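# Place the black pot upright in the middle upper cabinet

## Task

Set the black pot standing upright on the floor of the middle upper cabinet, pushed in deep enough that the cabinet doors would be able to close, and disturb nothing else. The task fails if the pot topples or ends up tilted.

## Robot and tools

ROBOT. A LinearBot: a base that can drive in any direction, carrying a column about 1.7 m high. A carriage slides along the column (lift_m) and holds two identical arms, left and right, each with six joints and a two-finger gripper. Each arm's base sits about 0.57 m + lift_m above the floor; carriage parts hang roughly 0.15 m below that. A hand can reach 0.78 m from its shoulder but only about 0.38 m downward from its arm base. The hand is about 0.16 m long, 0.1 m wide (0.14 m opened); the wrist camera sticks out 0.11 m to one side of joint 6's axis. Fingertips narrow to about 0.005 m thick in the closing direction and 0.02 m wide. Parked joints 1 to 6: 0, 0.05, 0.05, 1.45, 0, 0; with both arms parked the robot is roughly 0.85 m wide and 0.65 m long.

CAMERAS. carriage_camera is fixed on the carriage, facing forward and tilted about 20 degrees down; left_wrist_camera and right_wrist_camera look out past the fingertips. All images are 672x504.

FRAMES. Distances in metres. Base frame: origin on the floor below the base centre, x forward, y left, z up. left_hand and right_hand are reported in it, as the point between the finger pads; quat_wxyz rotates base axes into hand axes, the hand's z runs along the fingers and the fingers open along its y. A hand pointing straight up with joints 1, 5, 6 at 0 reads (1, 0, 0, 0). base_odometry is given in the base frame as it was at scene start, counts wheel rotation only (slip looks like travel), heading in rad, left positive, -3.142 to 3.142. Heading may drift a degree or two after turns or long strafes.

TOOL move. Arguments: base, joints, speeds, min_time_s, cameras. An action needs base, joints or both; all its motions start at once.
- base: an offset from where the base last reported itself, exactly one key. translate_m: forward (+) / back, -2 to 2 m. strafe_m: left (+) / right, -2 to 2 m. rotate_rad: turn in place, counter-clockwise (+), -6.3 to 6.3 rad. A drive is cut off after 14 s.
- joints: one flat object with absolute targets by name for both arms together. lift_m 0 to 1 m. For each side (left_ / right_): joint1_rad -2.617 to 3.054 (swing about vertical, 0 ahead, + left); joint2_rad 0 to 3.141 (shoulder; 0 upper arm level backward, 1.57 vertical, 3.14 level forward); joint3_rad 0 to 3.141 (elbow, 0 folded, 3.14 straight); joint4_rad -1.57 to 1.57 (wrist pitch, 0 in line with forearm, + lifts fingertips); joint5_rad -1.57 to 1.57 (wrist yaw, + swings fingertips to the RIGHT, opposite to joint 1); joint6_rad -2.094 to 2.094 (roll about finger axis, + clockwise viewed from forearm); gripper_m 0 to 0.093 (pad gap in m). Done tolerances: lift 0.004, j1 0.02, j2 0.105, j3 0.06, j4 0.04, j5 0.025, j6 0.02, gripper 0.004. Omitted joints may still be driving to an earlier target.
- speeds: caps for this action only: translate_m and strafe_m 0.02 to 0.5 m/s, rotate_rad 0.05 to 1.57 rad/s, lift_m 0.08 to 0.25 m/s (maximum is default).
- min_time_s: 0.1 to 8 s, the shortest duration for each arm and gripper motion; slower motions are unaffected. No action exceeds 15 s.
- cameras: list of camera names or "all"; omitted/null means all, [] means none.
Unknown keys make a call invalid; out-of-range values get it refused. After a refusal or a stop that blocks a call, the remaining move, wait and finished_scene calls of that reply are skipped.

TOOL wait: seconds (0 to 10), cameras; commands nothing, returns state and images. TOOL zoom_image: camera plus region [x0, y0, x1, y1] in image pixels from top-left, at most 504x504, only for cameras in the latest images. TOOL finished_scene: scene (integer 1 to 3); irreversible, ends the scene and reports success.

RESULTS. "pictures" lists image order; images may lag the state a little. "move" is "done" or the worst status. base_status/joint_status: "done" (base: wheels turned the full amount, slip or not); "off_target" (stopped short, may keep pushing); "contact_stop"/"time_out" (target dropped, holds in place); "not_followed" after "joint command not followed" (a safety check blocked an arm from coming within millimetres of itself or the other arm; the gripper still acts). To unblock, first resend one arm its current six readings with joint 1 swung away from the other arm, then the other arm in a later action. on_its_own lists uncommanded behaviour; "held at" is a target. motor_effort: percent of max, + toward higher values, peak in brackets, noisy with large per-motor bias; a lift effort that keeps falling during descent means a hand or load is resting on something. Joint torques are in joint order, include arm weight, and joints 1-3 wrap at ±28 N m. Gripper on a hard object reads up to 0.005 m under its width; closed on nothing reads 0.000-0.002. Open well beyond the reading to release.

CAUTIONS. Hand readings can be off, usually too high, more at long reach; 1 kg makes a level hand sag 7-25 cm. Unscheduled arm moves of 0.1 m+ can curve a few cm; min_time_s straightens them. Arms have no contact stop and snap to target when freed. The base stops on wheel strain but ignores arms; backing about 0.2 m (or reversing a turn) usually frees it. Never reverse beneath a table edge into the column. Avoid tipping: high carriage, outstretched or loaded arms, pushing and abrupt stops are risky; only images show a lean. Never let the arms strike or press each other. Stretched or loaded arms heat up, even while you think; MOTOR HOT appears at 75 °C and at 100 °C the arm goes limp (OVER-TEMPERATURE FAULT) for 30-60 s and drops its load, later reported as "limit_stop_at_motor_heat" (resend targets). Park arms to cool. The robot holds its last command while you think. Avoid drops, releasing moving objects, slams, hard hits and hard shoves; loose objects may occasionally get nudged.

Each tool is called as name(argument=value, ...) on one line, values as JSON.

## Session

move()

Scene clock: 0.00 s.
Joint torques (N m): no reading
base_odometry: x=+0.000 y=+0.000 heading=+0.000
base_status: not commanded
joint_positions: lift_m=+0.300 left_joint1_rad=+0.011 left_joint2_rad=+0.066 left_joint3_rad=+0.024 left_joint4_rad=+1.484 left_joint5_rad=+0.006 left_joint6_rad=-0.041 left_gripper_m=+0.09396 right_joint1_rad=+0.001 right_joint2_rad=+0.045 right_joint3_rad=+0.056 right_joint4_rad=+1.494 right_joint5_rad=+0.030 right_joint6_rad=+0.014 right_gripper_m=+0.09396
joint_status: not commanded
motor_effort: lift_m=+23 drive_wheels=-3
left_hand: x=+0.2581 y=+0.3029 z=+1.2986 quat_wxyz=(+0.998, +0.001, +0.064, -0.015) (m; base frame)
right_hand: x=+0.2395 y=-0.3086 z=+1.3076 quat_wxyz=(+0.999, +0.015, +0.033, +0.007) (m; base frame)
pictures: carriage_camera, left_wrist_camera, right_wrist_camera

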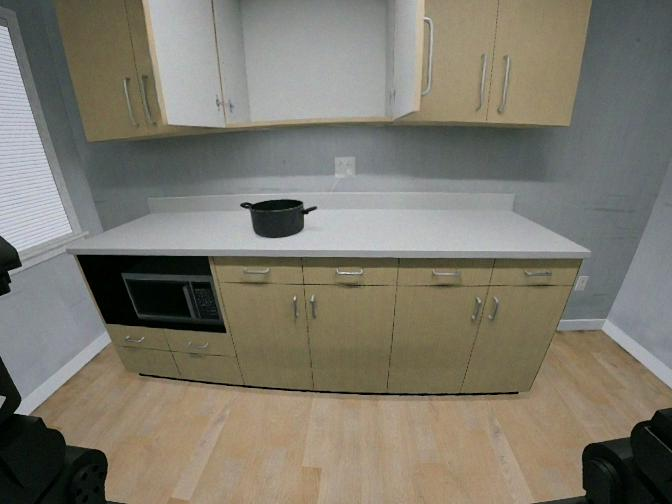

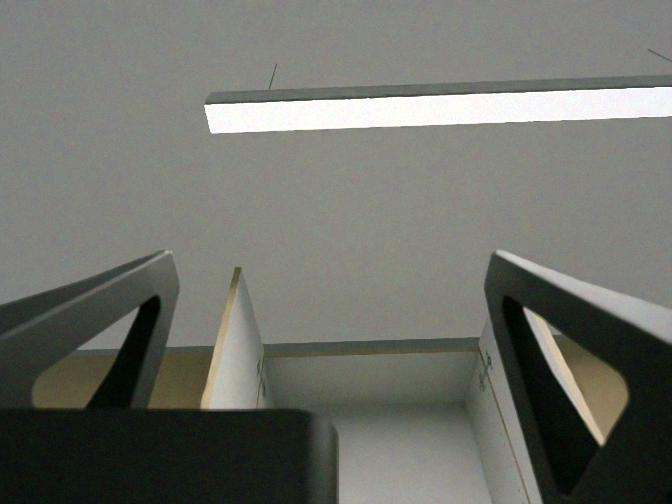

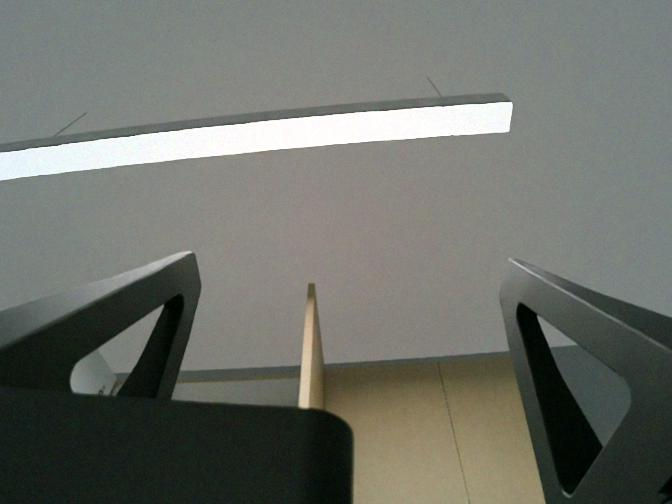

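zoom_image(camera="carriage_camera", region=[200, 170, 360, 270])

zoom_image(camera="carriage_camera", region=[90, 0, 510, 200])

Scaled by 3.150 from the camera's 672x504 image, which has a finer 960x720 frame.

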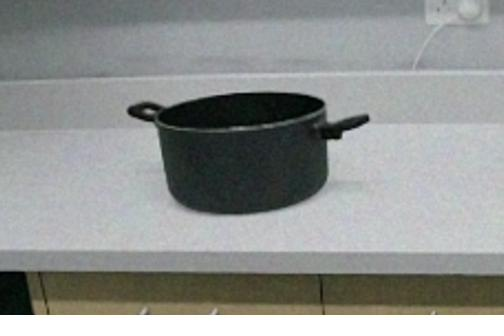

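Scaled by 1.200 from the camera's 672x504 image, which has a finer 960x720 frame.

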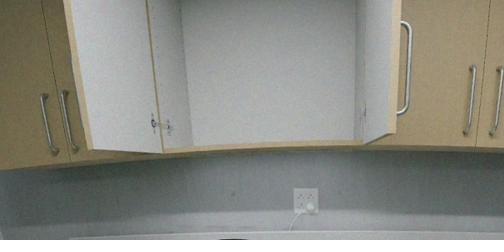

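zoom_image(camera="carriage_camera", region=[120, 60, 280, 160])

zoom_image(camera="carriage_camera", region=[340, 60, 500, 160])

Scaled by 3.150 from the camera's 672x504 image, which has a finer 960x720 frame.

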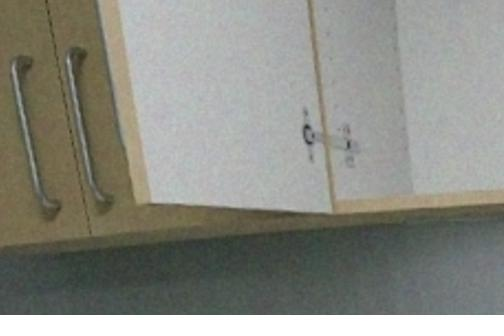

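Scaled by 3.150 from the camera's 672x504 image, which has a finer 960x720 frame.

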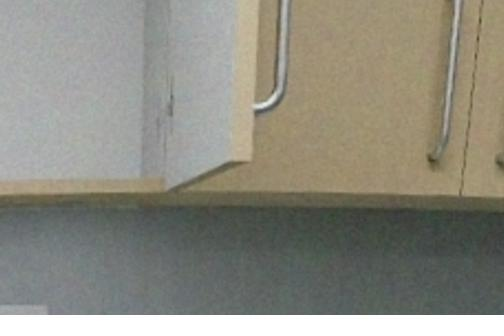

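zoom_image(camera="carriage_camera", region=[50, 200, 210, 300])

zoom_image(camera="carriage_camera", region=[460, 180, 620, 280])

zoom_image(camera="carriage_camera", region=[270, 180, 430, 280])

Scaled by 3.150 from the camera's 672x504 image, which has a finer 960x720 frame.

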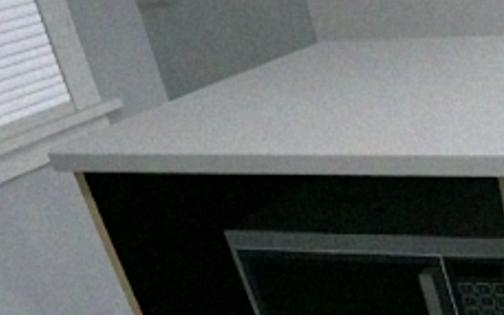

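Scaled by 3.150 from the camera's 672x504 image, which has a finer 960x720 frame.

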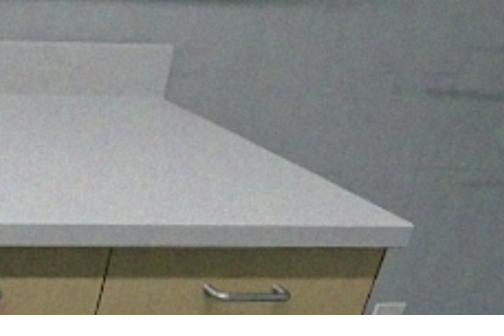

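Scaled by 3.150 from the camera's 672x504 image, which has a finer 960x720 frame.

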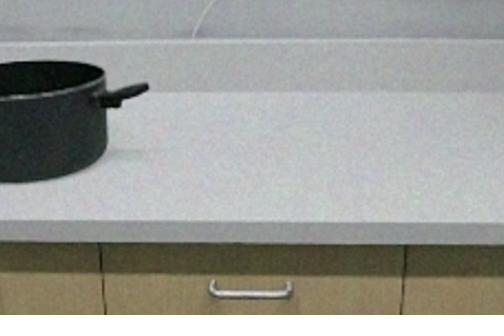

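move(joints={"lift_m": 0.75}, cameras=["carriage_camera"])

Scene clock: 23.77 s.
Joint torques (N m): left_arm=[-0.09 4.38 5.52 -0.17 0.03 0.03] | right_arm=[-0.14 4.68 5.14 -0.39 -0.04 -0.03]
move: done
base_odometry: x=+0.000 y=+0.000 heading=+0.000
base_status: not commanded
joint_positions: lift_m=+0.750 left_joint1_rad=+0.011 left_joint2_rad=+0.066 left_joint3_rad=+0.024 left_joint4_rad=+1.484 left_joint5_rad=+0.006 left_joint6_rad=-0.041 left_gripper_m=+0.09396 right_joint1_rad=+0.001 right_joint2_rad=+0.045 right_joint3_rad=+0.056 right_joint4_rad=+1.494 right_joint5_rad=+0.030 right_joint6_rad=+0.014 right_gripper_m=+0.09396
joint_status: all done
motor_effort: lift_m=+23(28) drive_wheels=-3(3)
left_hand: x=+0.2581 y=+0.3029 z=+1.7485 quat_wxyz=(+0.998, +0.001, +0.064, -0.015) (m; base frame)
right_hand: x=+0.2395 y=-0.3086 z=+1.7575 quat_wxyz=(+0.999, +0.015, +0.033, +0.007) (m; base frame)
pictures: carriage_camera

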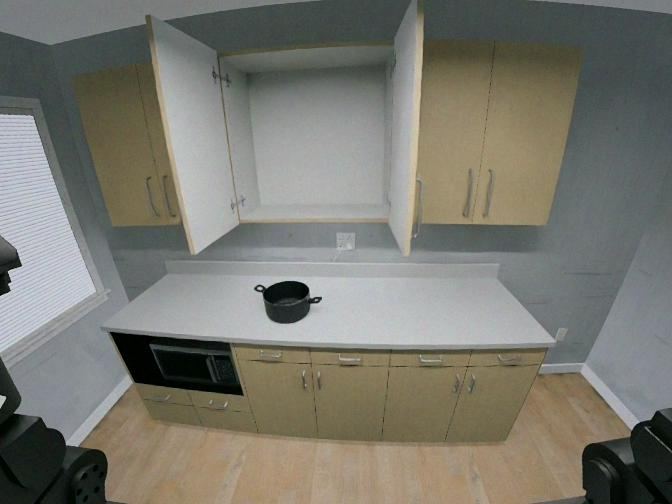

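zoom_image(camera="carriage_camera", region=[170, 160, 330, 280])

zoom_image(camera="carriage_camera", region=[320, 160, 480, 280])

zoom_image(camera="carriage_camera", region=[230, 260, 390, 380])

Scaled by 3.150 from the camera's 672x504 image, which has a finer 960x720 frame.

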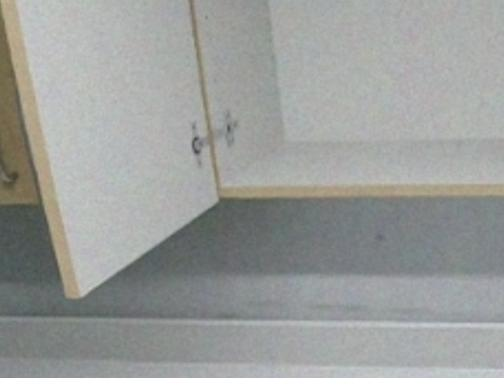

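Scaled by 3.150 from the camera's 672x504 image, which has a finer 960x720 frame.

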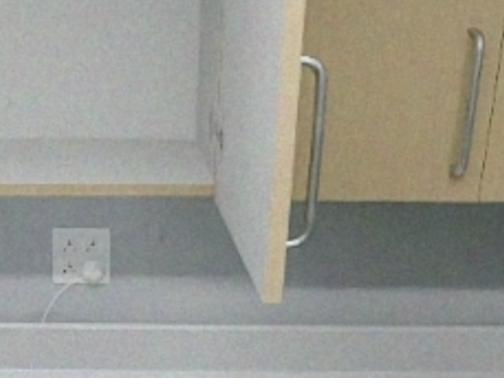

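Scaled by 3.150 from the camera's 672x504 image, which has a finer 960x720 frame.

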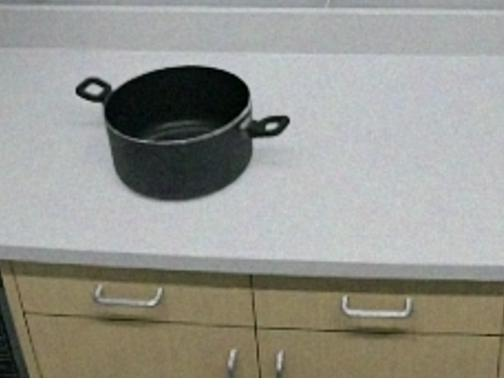

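move(joints={"lift_m": 0.35, "right_joint1_rad": 0.5, "right_joint2_rad": 2.2, "right_joint3_rad": 1.0, "right_joint4_rad": 1.2, "right_joint5_rad": -1.5, "right_joint6_rad": 0.0}, min_time_s=3)

Scene clock: 38.00 s.
Joint torques (N m): left_arm=[-0.09 4.44 5.5 -0.17 0.02 0.03] | right_arm=[0.31 -10.51 6.01 1.37 -0.21 -0.17]
move: done
base_odometry: x=+0.000 y=+0.000 heading=+0.000
base_status: not commanded
joint_positions: lift_m=+0.350 left_joint1_rad=+0.011 left_joint2_rad=+0.066 left_joint3_rad=+0.024 left_joint4_rad=+1.484 left_joint5_rad=+0.006 left_joint6_rad=-0.041 left_gripper_m=+0.09396 right_joint1_rad=+0.496 right_joint2_rad=+2.196 right_joint3_rad=+0.976 right_joint4_rad=+1.203 right_joint5_rad=-1.483 right_joint6_rad=+0.013 right_gripper_m=+0.09397
joint_status: all done
motor_effort: lift_m=+21(21) drive_wheels=-2(3)
left_hand: x=+0.2581 y=+0.3029 z=+1.3488 quat_wxyz=(+0.998, +0.001, +0.064, -0.015) (m; base frame)
right_hand: x=+0.4968 y=+0.0394 z=+1.0411 quat_wxyz=(+0.379, -0.586, +0.397, +0.596) (m; base frame)
pictures: carriage_camera, left_wrist_camera, right_wrist_camera

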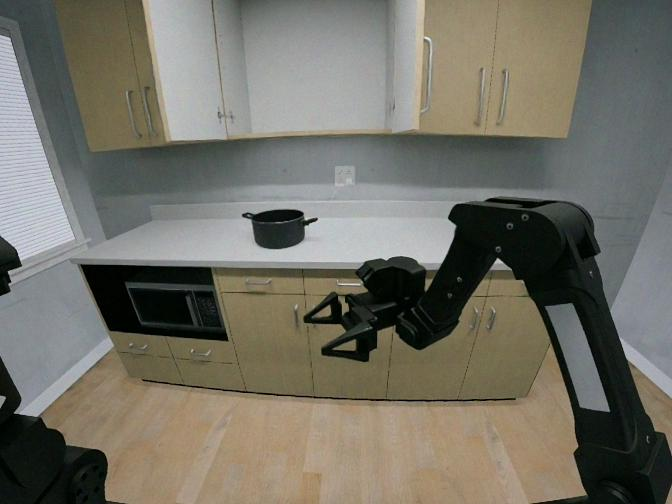

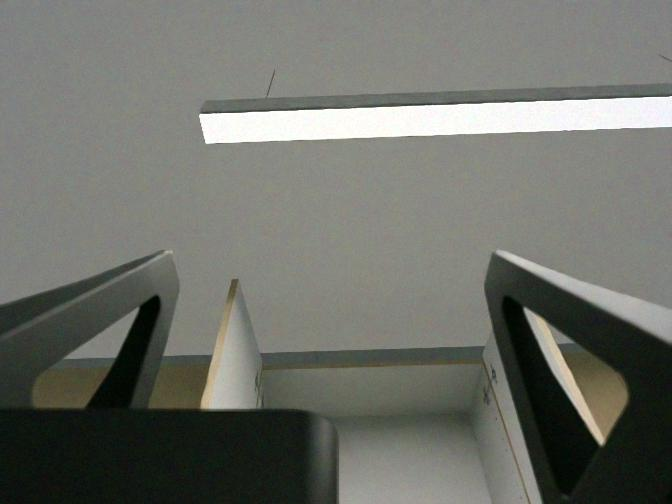

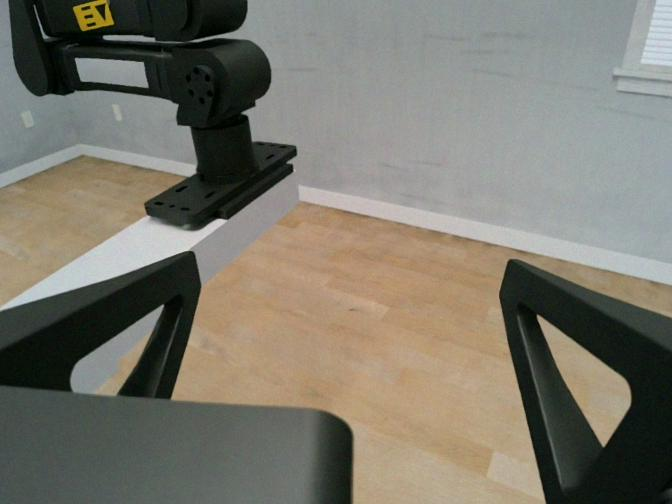

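zoom_image(camera="carriage_camera", region=[280, 240, 440, 380])

zoom_image(camera="right_wrist_camera", region=[0, 0, 330, 300])

Scaled by 3.150 from the camera's 672x504 image, which has a finer 960x720 frame.

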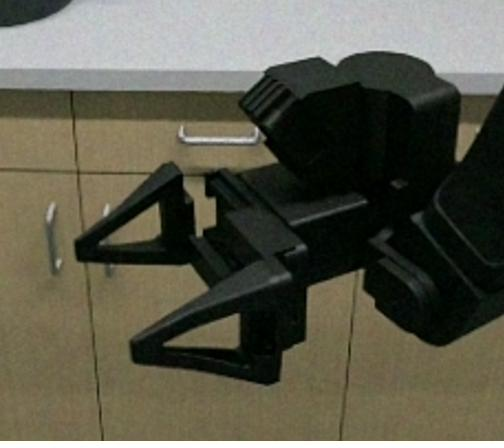

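Scaled by 1.527 from the camera's 672x504 image, which has a finer 960x720 frame.

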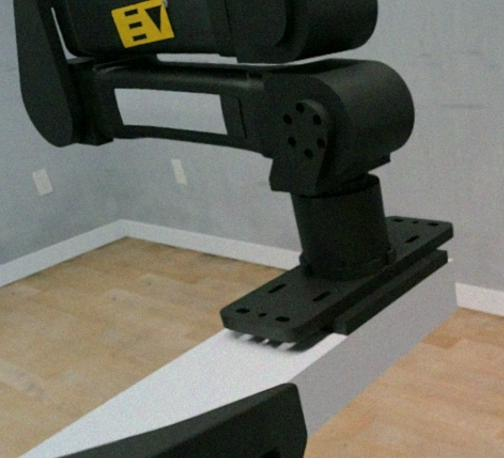

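move(joints={"right_joint1_rad": 0.22, "right_joint2_rad": 2.115, "right_joint3_rad": 1.567, "right_joint4_rad": 0.548, "right_joint5_rad": 0.0, "right_joint6_rad": 1.57}, min_time_s=2.5, cameras=[])

move(base={"rotate_rad": -0.27}, joints={"left_joint1_rad": -0.22, "left_joint2_rad": 2.115, "left_joint3_rad": 1.567, "left_joint4_rad": 0.548, "left_joint5_rad": 0.0, "left_joint6_rad": -1.57}, min_time_s=2.5)

Scene clock: 49.80 s.
Joint torques (N m): left_arm=[-0.09 4.38 5.46 -0.17 0.03 0.03] | right_arm=[-0.47 -18.09 9.11 1.99 0.16 0.06]
move: done
base_odometry: x=+0.000 y=+0.000 heading=+0.000
base_status: not commanded
joint_positions: lift_m=+0.350 left_joint1_rad=+0.011 left_joint2_rad=+0.066 left_joint3_rad=+0.024 left_joint4_rad=+1.484 left_joint5_rad=+0.006 left_joint6_rad=-0.041 left_gripper_m=+0.09396 right_joint1_rad=+0.224 right_joint2_rad=+2.159 right_joint3_rad=+1.533 right_joint4_rad=+0.551 right_joint5_rad=-0.017 right_joint6_rad=+1.556 right_gripper_m=+0.09398
joint_status: all done
motor_effort: lift_m=+21(21) drive_wheels=-1(3)
left_hand: x=+0.2581 y=+0.3029 z=+1.3488 quat_wxyz=(+0.998, +0.001, +0.064, -0.015) (m; base frame)
right_hand: x=+0.8513 y=-0.1571 z=+1.1439 quat_wxyz=(+0.423, +0.448, +0.580, +0.532) (m; base frame)
pictures: none
No camera images: "cameras" was empty.

Scene clock: 52.67 s.
Joint torques (N m): left_arm=[-0.57 -14.11 9.54 2.43 -0.03 -0.02] | right_arm=[0.39 -18.09 9.02 2.04 0.09 0.04]
move: done
base_odometry: x=+0.000 y=+0.000 heading=-0.270
base_status: done
joint_positions: lift_m=+0.350 left_joint1_rad=-0.215 left_joint2_rad=+2.114 left_joint3_rad=+1.536 left_joint4_rad=+0.547 left_joint5_rad=+0.005 left_joint6_rad=-1.557 left_gripper_m=+0.09398 right_joint1_rad=+0.214 right_joint2_rad=+2.159 right_joint3_rad=+1.533 right_joint4_rad=+0.546 right_joint5_rad=-0.009 right_joint6_rad=+1.558 right_gripper_m=+0.09398
joint_status: all done
motor_effort: lift_m=+21(21) drive_wheels=+4(10)
left_hand: x=+0.8479 y=+0.1657 z=+1.1731 quat_wxyz=(+0.439, -0.445, +0.563, -0.541) (m; base frame)
right_hand: x=+0.8529 y=-0.1651 z=+1.1431 quat_wxyz=(+0.427, +0.455, +0.577, +0.527) (m; base frame)
pictures: carriage_camera, left_wrist_camera, right_wrist_camera

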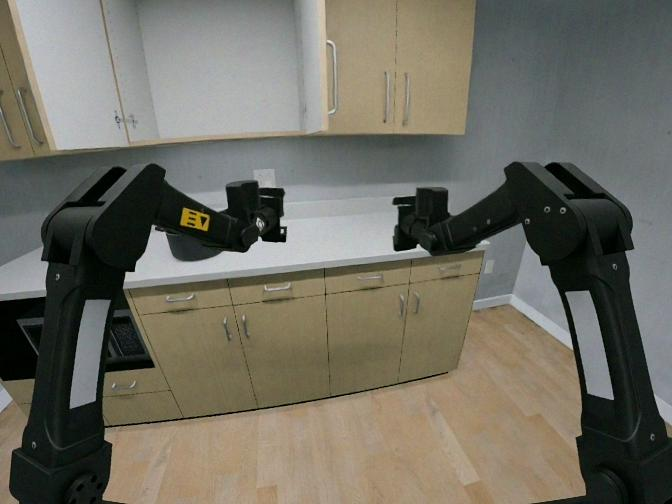

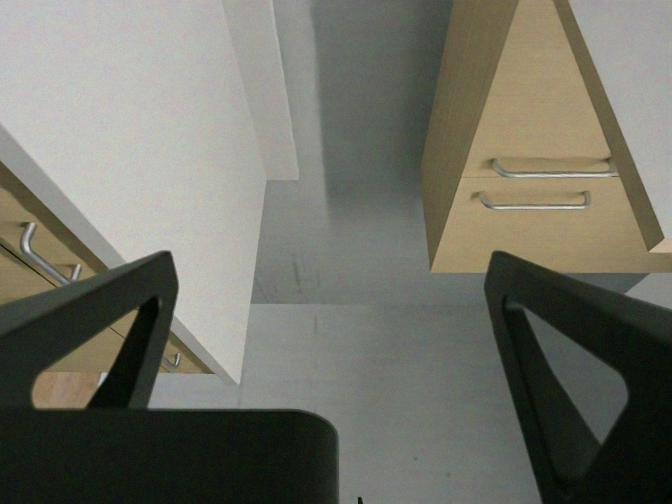

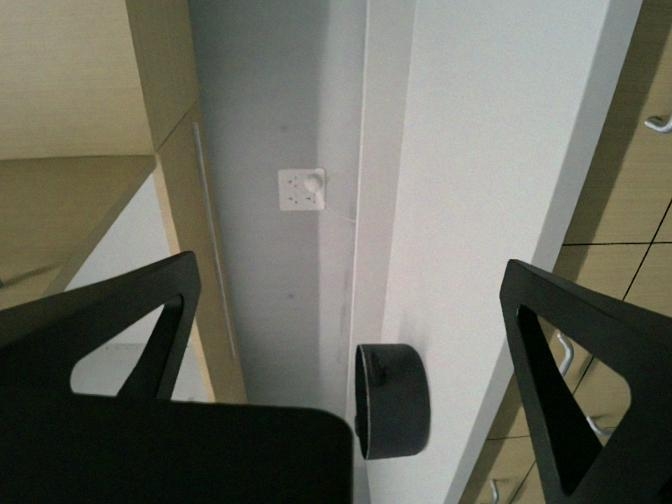

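move(base={"strafe_m": 0.6}, joints={"lift_m": 0.26, "right_joint2_rad": 2.075}, speeds={"strafe_m": 0.25}, min_time_s=2)

Scene clock: 57.77 s.
Joint torques (N m): left_arm=[-0.25 -15.38 8.39 2.62 -0.02 -0.01] | right_arm=[0.03 -17.91 8.2 2.15 0.07 0.04]
move: done
base_odometry: x=+0.160 y=+0.578 heading=-0.271
base_status: done
joint_positions: lift_m=+0.260 left_joint1_rad=-0.218 left_joint2_rad=+2.125 left_joint3_rad=+1.548 left_joint4_rad=+0.531 left_joint5_rad=+0.005 left_joint6_rad=-1.561 left_gripper_m=+0.09398 right_joint1_rad=+0.219 right_joint2_rad=+2.119 right_joint3_rad=+1.546 right_joint4_rad=+0.537 right_joint5_rad=-0.008 right_joint6_rad=+1.559 right_gripper_m=+0.09399
joint_status: all done
motor_effort: lift_m=+21(22) drive_wheels=-7(12)
left_hand: x=+0.8500 y=+0.1638 z=+1.0776 quat_wxyz=(+0.434, -0.449, +0.567, -0.537) (m; base frame)
right_hand: x=+0.8488 y=-0.1627 z=+1.0814 quat_wxyz=(+0.435, +0.445, +0.566, +0.540) (m; base frame)
pictures: carriage_camera, left_wrist_camera, right_wrist_camera

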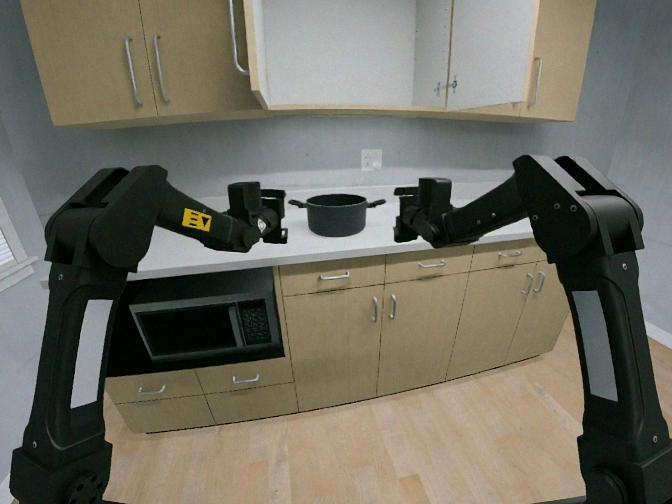

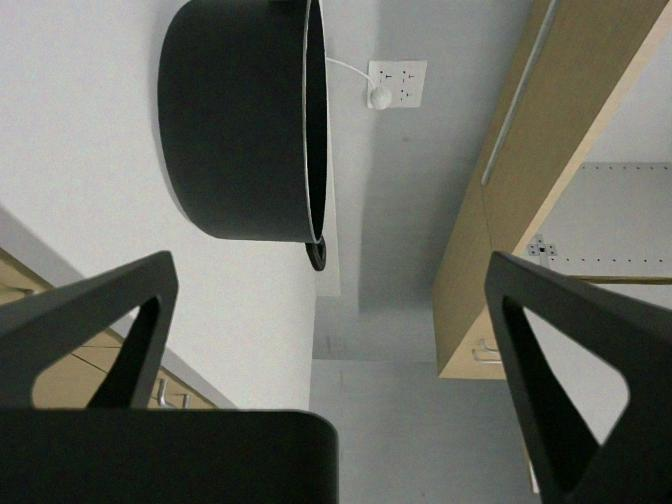

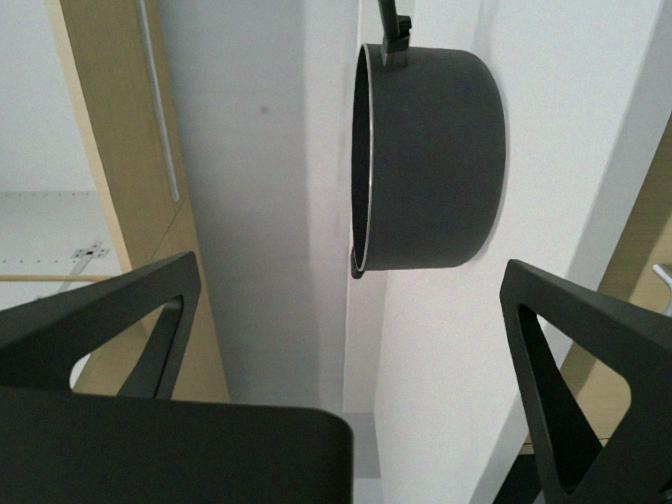

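move(base={"translate_m": 0.15}, joints={"lift_m": 0.22, "left_joint4_rad": 0.59, "right_joint4_rad": 0.585}, speeds={"translate_m": 0.1}, min_time_s=1.5)

Scene clock: 65.63 s.
Joint torques (N m): left_arm=[-0.27 -15.49 8.4 2.74 -0.02 0.01] | right_arm=[-0.06 -15.45 8.29 2.18 0.05 0.03]
move: done
base_odometry: x=+0.305 y=+0.538 heading=-0.270
base_status: done
joint_positions: lift_m=+0.220 left_joint1_rad=-0.218 left_joint2_rad=+2.127 left_joint3_rad=+1.549 left_joint4_rad=+0.562 left_joint5_rad=+0.005 left_joint6_rad=-1.561 left_gripper_m=+0.09398 right_joint1_rad=+0.219 right_joint2_rad=+2.097 right_joint3_rad=+1.546 right_joint4_rad=+0.569 right_joint5_rad=-0.007 right_joint6_rad=+1.559 right_gripper_m=+0.09399
joint_status: all done
motor_effort: lift_m=+22(22) drive_wheels=-5(10)
left_hand: x=+0.8506 y=+0.1637 z=+1.0442 quat_wxyz=(+0.440, -0.442, +0.559, -0.546) (m; base frame)
right_hand: x=+0.8458 y=-0.1635 z=+1.0630 quat_wxyz=(+0.447, +0.433, +0.551, +0.555) (m; base frame)
pictures: carriage_camera, left_wrist_camera, right_wrist_camera

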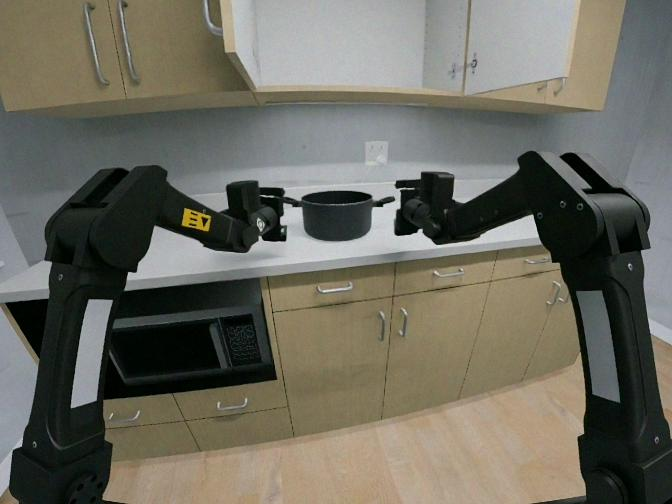

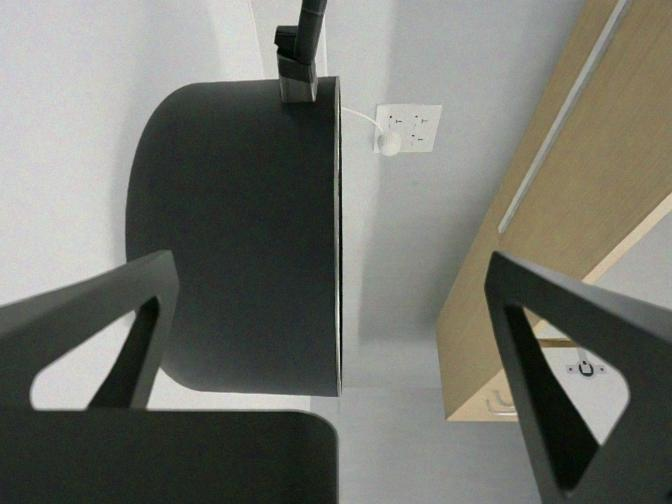

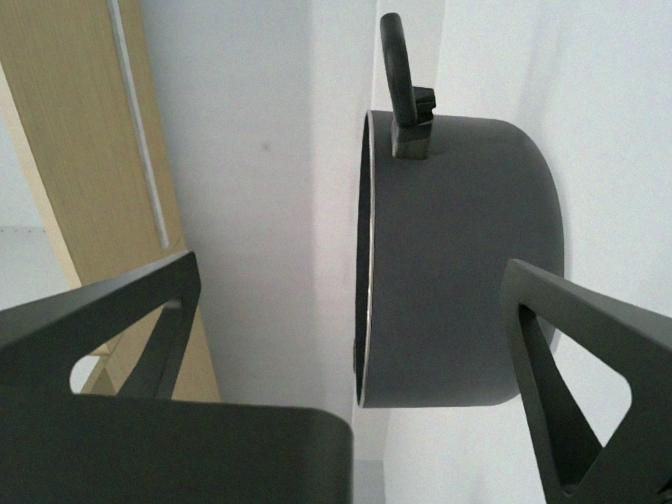

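move(base={"translate_m": 0.1}, joints={"lift_m": 0.208, "right_joint2_rad": 2.106, "right_joint4_rad": 0.61}, speeds={"translate_m": 0.1}, min_time_s=1.0)

Scene clock: 69.17 s.
Joint torques (N m): left_arm=[-0.18 -15.84 8.32 2.61 -0.01 0] | right_arm=[0.01 -12.98 8.23 2.11 0.07 0.02]
move: done
base_odometry: x=+0.402 y=+0.512 heading=-0.270
base_status: done
joint_positions: lift_m=+0.208 left_joint1_rad=-0.218 left_joint2_rad=+2.130 left_joint3_rad=+1.550 left_joint4_rad=+0.571 left_joint5_rad=+0.005 left_joint6_rad=-1.561 left_gripper_m=+0.09398 right_joint1_rad=+0.219 right_joint2_rad=+2.102 right_joint3_rad=+1.546 right_joint4_rad=+0.593 right_joint5_rad=-0.007 right_joint6_rad=+1.559 right_gripper_m=+0.09399
joint_status: all done
motor_effort: lift_m=+22(22) drive_wheels=-5(10)
left_hand: x=+0.8510 y=+0.1634 z=+1.0331 quat_wxyz=(+0.442, -0.441, +0.557, -0.548) (m; base frame)
right_hand: x=+0.8462 y=-0.1631 z=+1.0541 quat_wxyz=(+0.452, +0.429, +0.546, +0.561) (m; base frame)
pictures: carriage_camera, left_wrist_camera, right_wrist_camera

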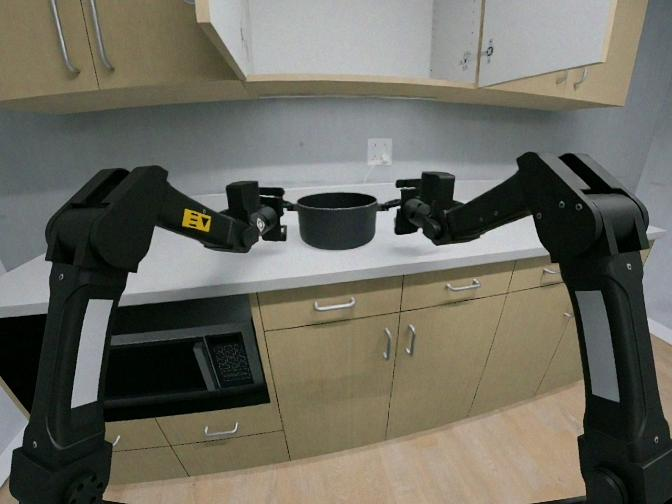

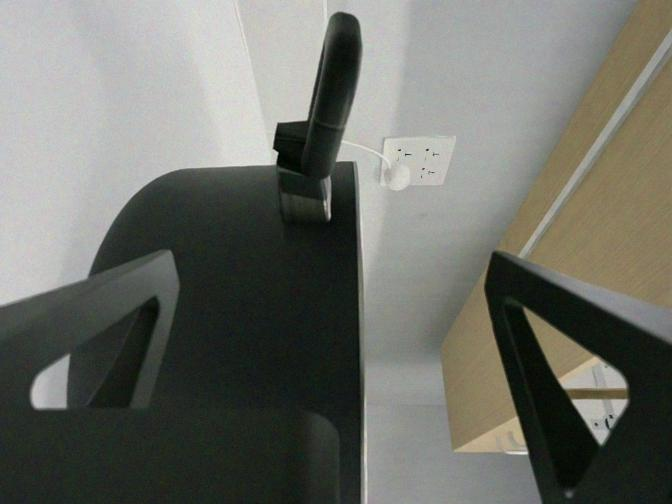

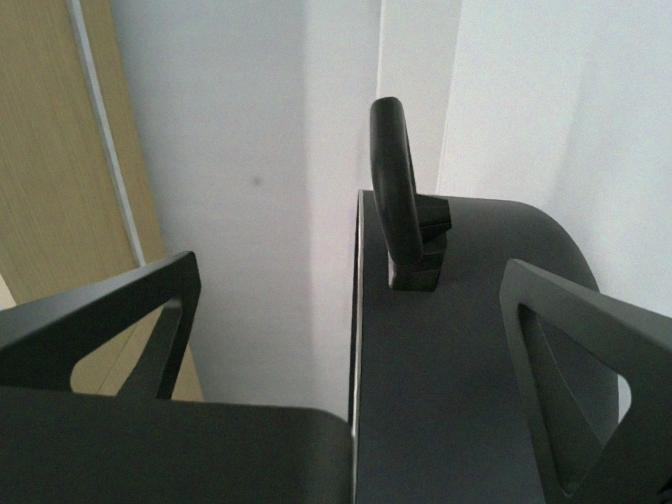

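zoom_image(camera="carriage_camera", region=[260, 160, 420, 260])

Scaled by 3.150 from the camera's 672x504 image, which has a finer 960x720 frame.

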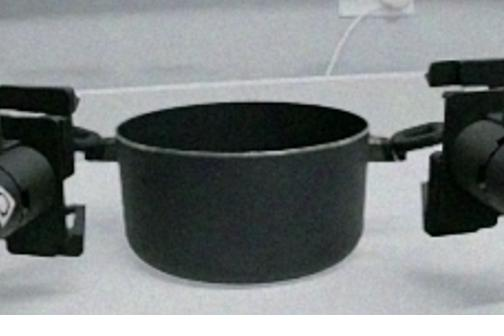

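move(base={"translate_m": -0.13}, joints={"right_joint2_rad": 2.14, "right_joint4_rad": 0.62, "left_joint4_rad": 0.6}, speeds={"translate_m": 0.15}, min_time_s=1.0, cameras=[])

move(base={"rotate_rad": -0.1}, speeds={"rotate_rad": 0.2}, cameras=[])

move(base={"strafe_m": 0.115}, speeds={"strafe_m": 0.15})

Scene clock: 74.57 s.
Joint torques (N m): left_arm=[-0.21 -15.88 8.28 2.69 -0.01 0.01] | right_arm=[-0.05 -12.85 8.1 2.18 0.08 0.01]
move: done
base_odometry: x=+0.276 y=+0.546 heading=-0.270
base_status: done
joint_positions: lift_m=+0.208 left_joint1_rad=-0.218 left_joint2_rad=+2.130 left_joint3_rad=+1.550 left_joint4_rad=+0.574 left_joint5_rad=+0.005 left_joint6_rad=-1.561 left_gripper_m=+0.09398 right_joint1_rad=+0.219 right_joint2_rad=+2.134 right_joint3_rad=+1.546 right_joint4_rad=+0.603 right_joint5_rad=-0.007 right_joint6_rad=+1.559 right_gripper_m=+0.09399
joint_status: all done
motor_effort: lift_m=+22(22) drive_wheels=-5(12)
left_hand: x=+0.8510 y=+0.1634 z=+1.0338 quat_wxyz=(+0.443, -0.440, +0.557, -0.549) (m; base frame)
right_hand: x=+0.8509 y=-0.1621 z=+1.0365 quat_wxyz=(+0.447, +0.434, +0.552, +0.555) (m; base frame)
pictures: none
No camera images: "cameras" was empty.

Scene clock: 75.60 s.
Joint torques (N m): left_arm=[0.23 -15.88 8.25 2.69 -0.02 0] | right_arm=[0.32 -13.03 8.13 2.18 0.07 0.03]
move: done
base_odometry: x=+0.276 y=+0.547 heading=-0.369
base_status: done
joint_positions: lift_m=+0.208 left_joint1_rad=-0.223 left_joint2_rad=+2.130 left_joint3_rad=+1.550 left_joint4_rad=+0.576 left_joint5_rad=+0.004 left_joint6_rad=-1.561 left_gripper_m=+0.09398 right_joint1_rad=+0.216 right_joint2_rad=+2.135 right_joint3_rad=+1.546 right_joint4_rad=+0.603 right_joint5_rad=-0.007 right_joint6_rad=+1.559 right_gripper_m=+0.09399
joint_status: not commanded
motor_effort: lift_m=+22(22) drive_wheels=-8(13)
left_hand: x=+0.8504 y=+0.1606 z=+1.0344 quat_wxyz=(+0.442, -0.438, +0.557, -0.550) (m; base frame)
right_hand: x=+0.8515 y=-0.1640 z=+1.0360 quat_wxyz=(+0.447, +0.435, +0.551, +0.554) (m; base frame)
pictures: none
No camera images: "cameras" was empty.

Scene clock: 77.33 s.
Joint torques (N m): left_arm=[-0.09 -15.86 8.29 2.69 0 0] | right_arm=[-0.2 -13.01 8.17 2.15 0.08 0.03]
move: done
base_odometry: x=+0.318 y=+0.654 heading=-0.370
base_status: done
joint_positions: lift_m=+0.208 left_joint1_rad=-0.220 left_joint2_rad=+2.130 left_joint3_rad=+1.550 left_joint4_rad=+0.576 left_joint5_rad=+0.004 left_joint6_rad=-1.561 left_gripper_m=+0.09398 right_joint1_rad=+0.221 right_joint2_rad=+2.135 right_joint3_rad=+1.546 right_joint4_rad=+0.604 right_joint5_rad=-0.007 right_joint6_rad=+1.559 right_gripper_m=+0.09399
joint_status: not commanded
motor_effort: lift_m=+22(22) drive_wheels=-7(11)
left_hand: x=+0.8508 y=+0.1625 z=+1.0344 quat_wxyz=(+0.443, -0.439, +0.556, -0.549) (m; base frame)
right_hand: x=+0.8508 y=-0.1612 z=+1.0363 quat_wxyz=(+0.446, +0.434, +0.552, +0.555) (m; base frame)
pictures: carriage_camera, left_wrist_camera, right_wrist_camera

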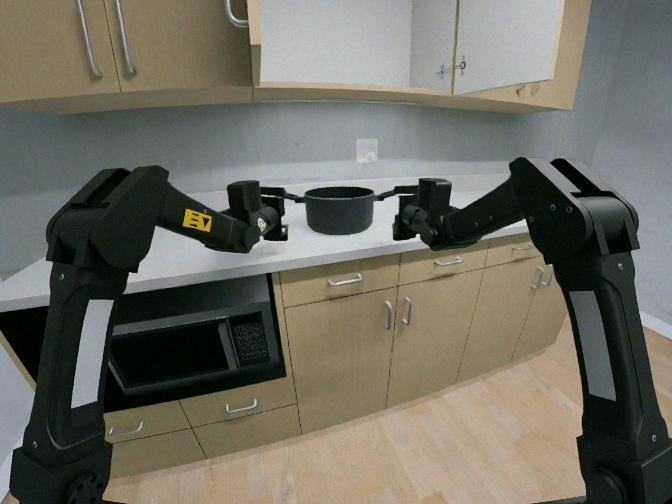

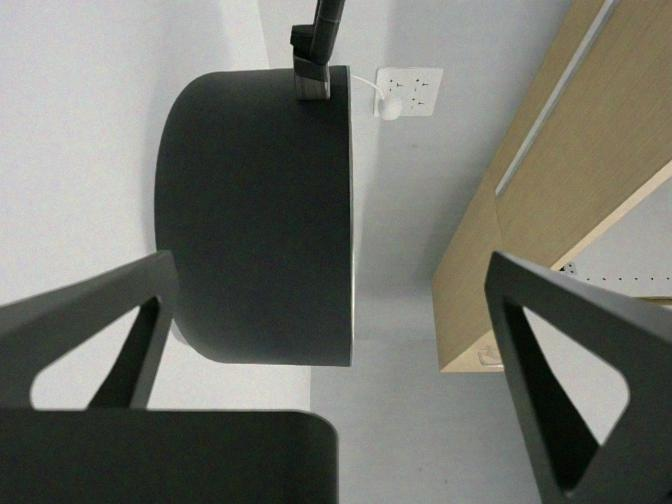

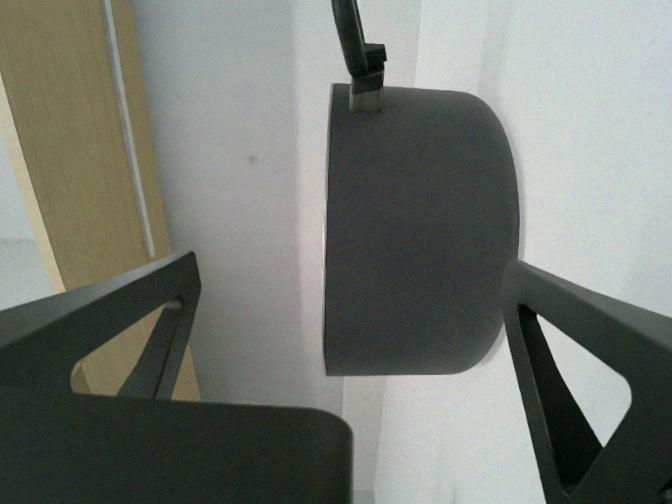

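move(base={"translate_m": 0.16}, speeds={"translate_m": 0.1})

Scene clock: 80.37 s.
Joint torques (N m): left_arm=[-0.12 -15.87 8.27 2.68 -0.01 0.01] | right_arm=[-0.13 -13.14 8.16 2.11 0.09 0.03]
move: done
base_odometry: x=+0.467 y=+0.596 heading=-0.370
base_status: done
joint_positions: lift_m=+0.208 left_joint1_rad=-0.220 left_joint2_rad=+2.130 left_joint3_rad=+1.550 left_joint4_rad=+0.576 left_joint5_rad=+0.004 left_joint6_rad=-1.561 left_gripper_m=+0.09398 right_joint1_rad=+0.221 right_joint2_rad=+2.136 right_joint3_rad=+1.546 right_joint4_rad=+0.606 right_joint5_rad=-0.007 right_joint6_rad=+1.559 right_gripper_m=+0.09399
joint_status: not commanded
motor_effort: lift_m=+22(22) drive_wheels=-6(10)
left_hand: x=+0.8508 y=+0.1625 z=+1.0345 quat_wxyz=(+0.443, -0.439, +0.556, -0.549) (m; base frame)
right_hand: x=+0.8510 y=-0.1614 z=+1.0360 quat_wxyz=(+0.447, +0.433, +0.552, +0.555) (m; base frame)
pictures: carriage_camera, left_wrist_camera, right_wrist_camera

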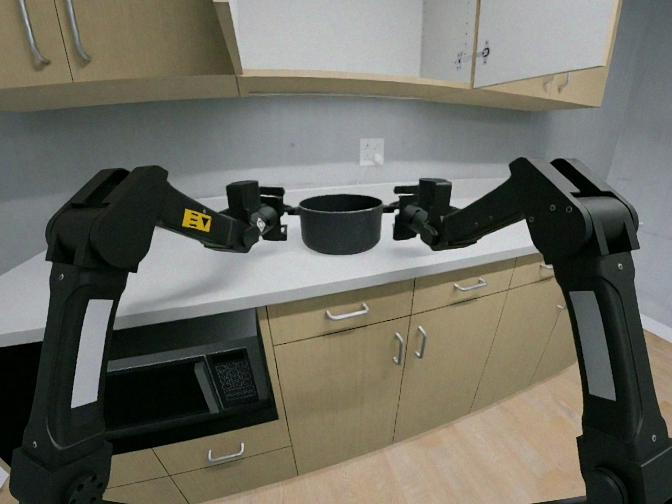

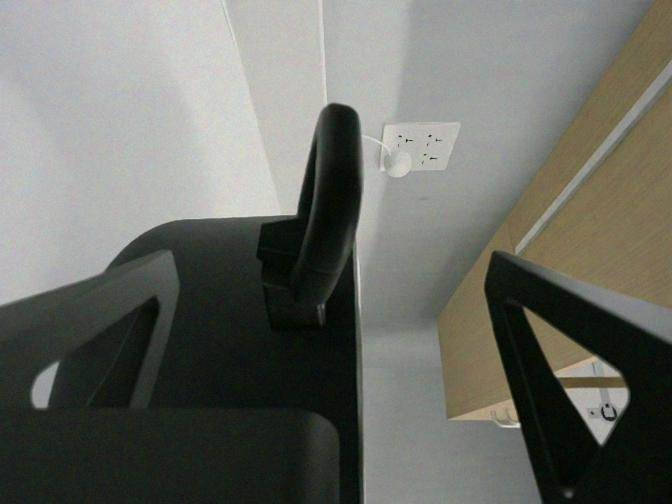

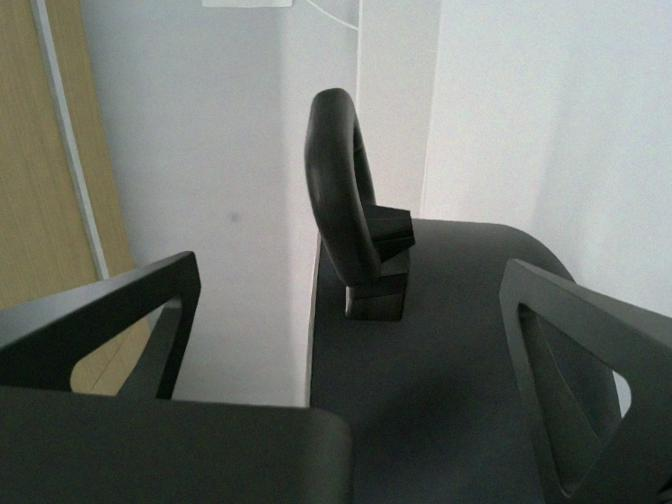

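move(base={"translate_m": 0.045}, speeds={"translate_m": 0.05})

Scene clock: 88.40 s.
Joint torques (N m): left_arm=[-0.1 -15.92 8.27 2.68 -0.01 0] | right_arm=[-0.18 -13.2 8.14 2.15 0.06 0.01]
move: done
base_odometry: x=+0.509 y=+0.580 heading=-0.369
base_status: done
joint_positions: lift_m=+0.208 left_joint1_rad=-0.220 left_joint2_rad=+2.130 left_joint3_rad=+1.550 left_joint4_rad=+0.577 left_joint5_rad=+0.004 left_joint6_rad=-1.561 left_gripper_m=+0.09398 right_joint1_rad=+0.221 right_joint2_rad=+2.137 right_joint3_rad=+1.546 right_joint4_rad=+0.607 right_joint5_rad=-0.007 right_joint6_rad=+1.559 right_gripper_m=+0.09399
joint_status: not commanded
motor_effort: lift_m=+22(22) drive_wheels=-5(8)
left_hand: x=+0.8508 y=+0.1625 z=+1.0345 quat_wxyz=(+0.443, -0.439, +0.556, -0.550) (m; base frame)
right_hand: x=+0.8511 y=-0.1614 z=+1.0360 quat_wxyz=(+0.447, +0.433, +0.551, +0.555) (m; base frame)
pictures: carriage_camera, left_wrist_camera, right_wrist_camera

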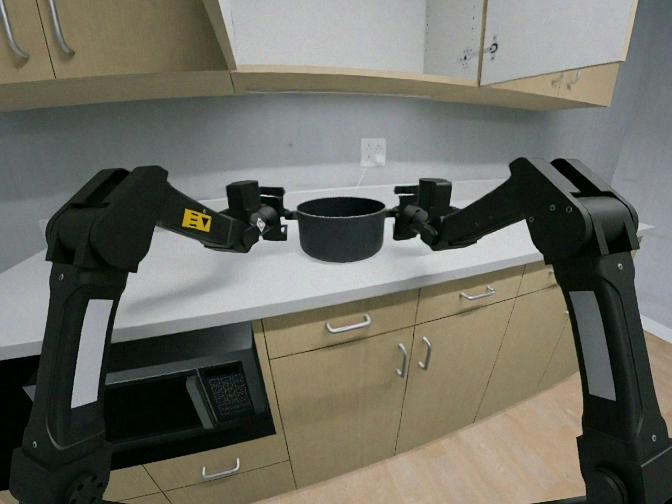

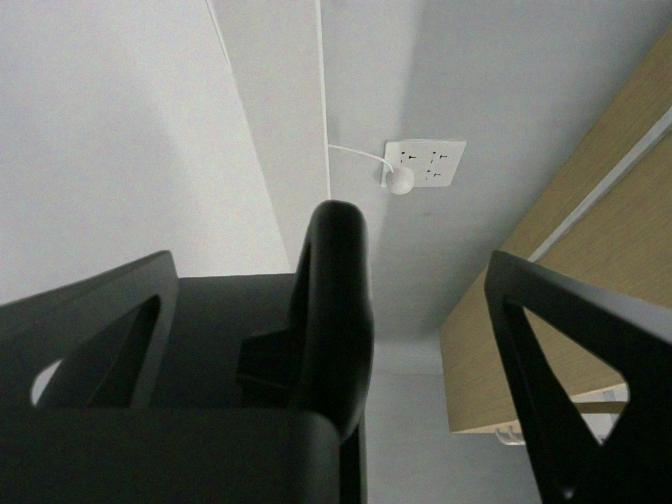

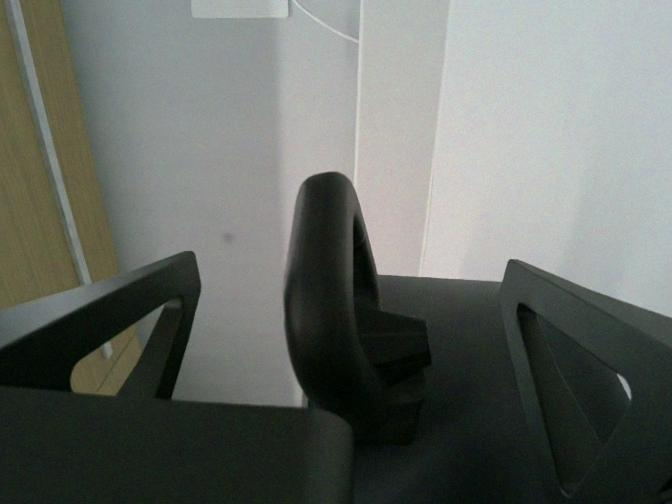

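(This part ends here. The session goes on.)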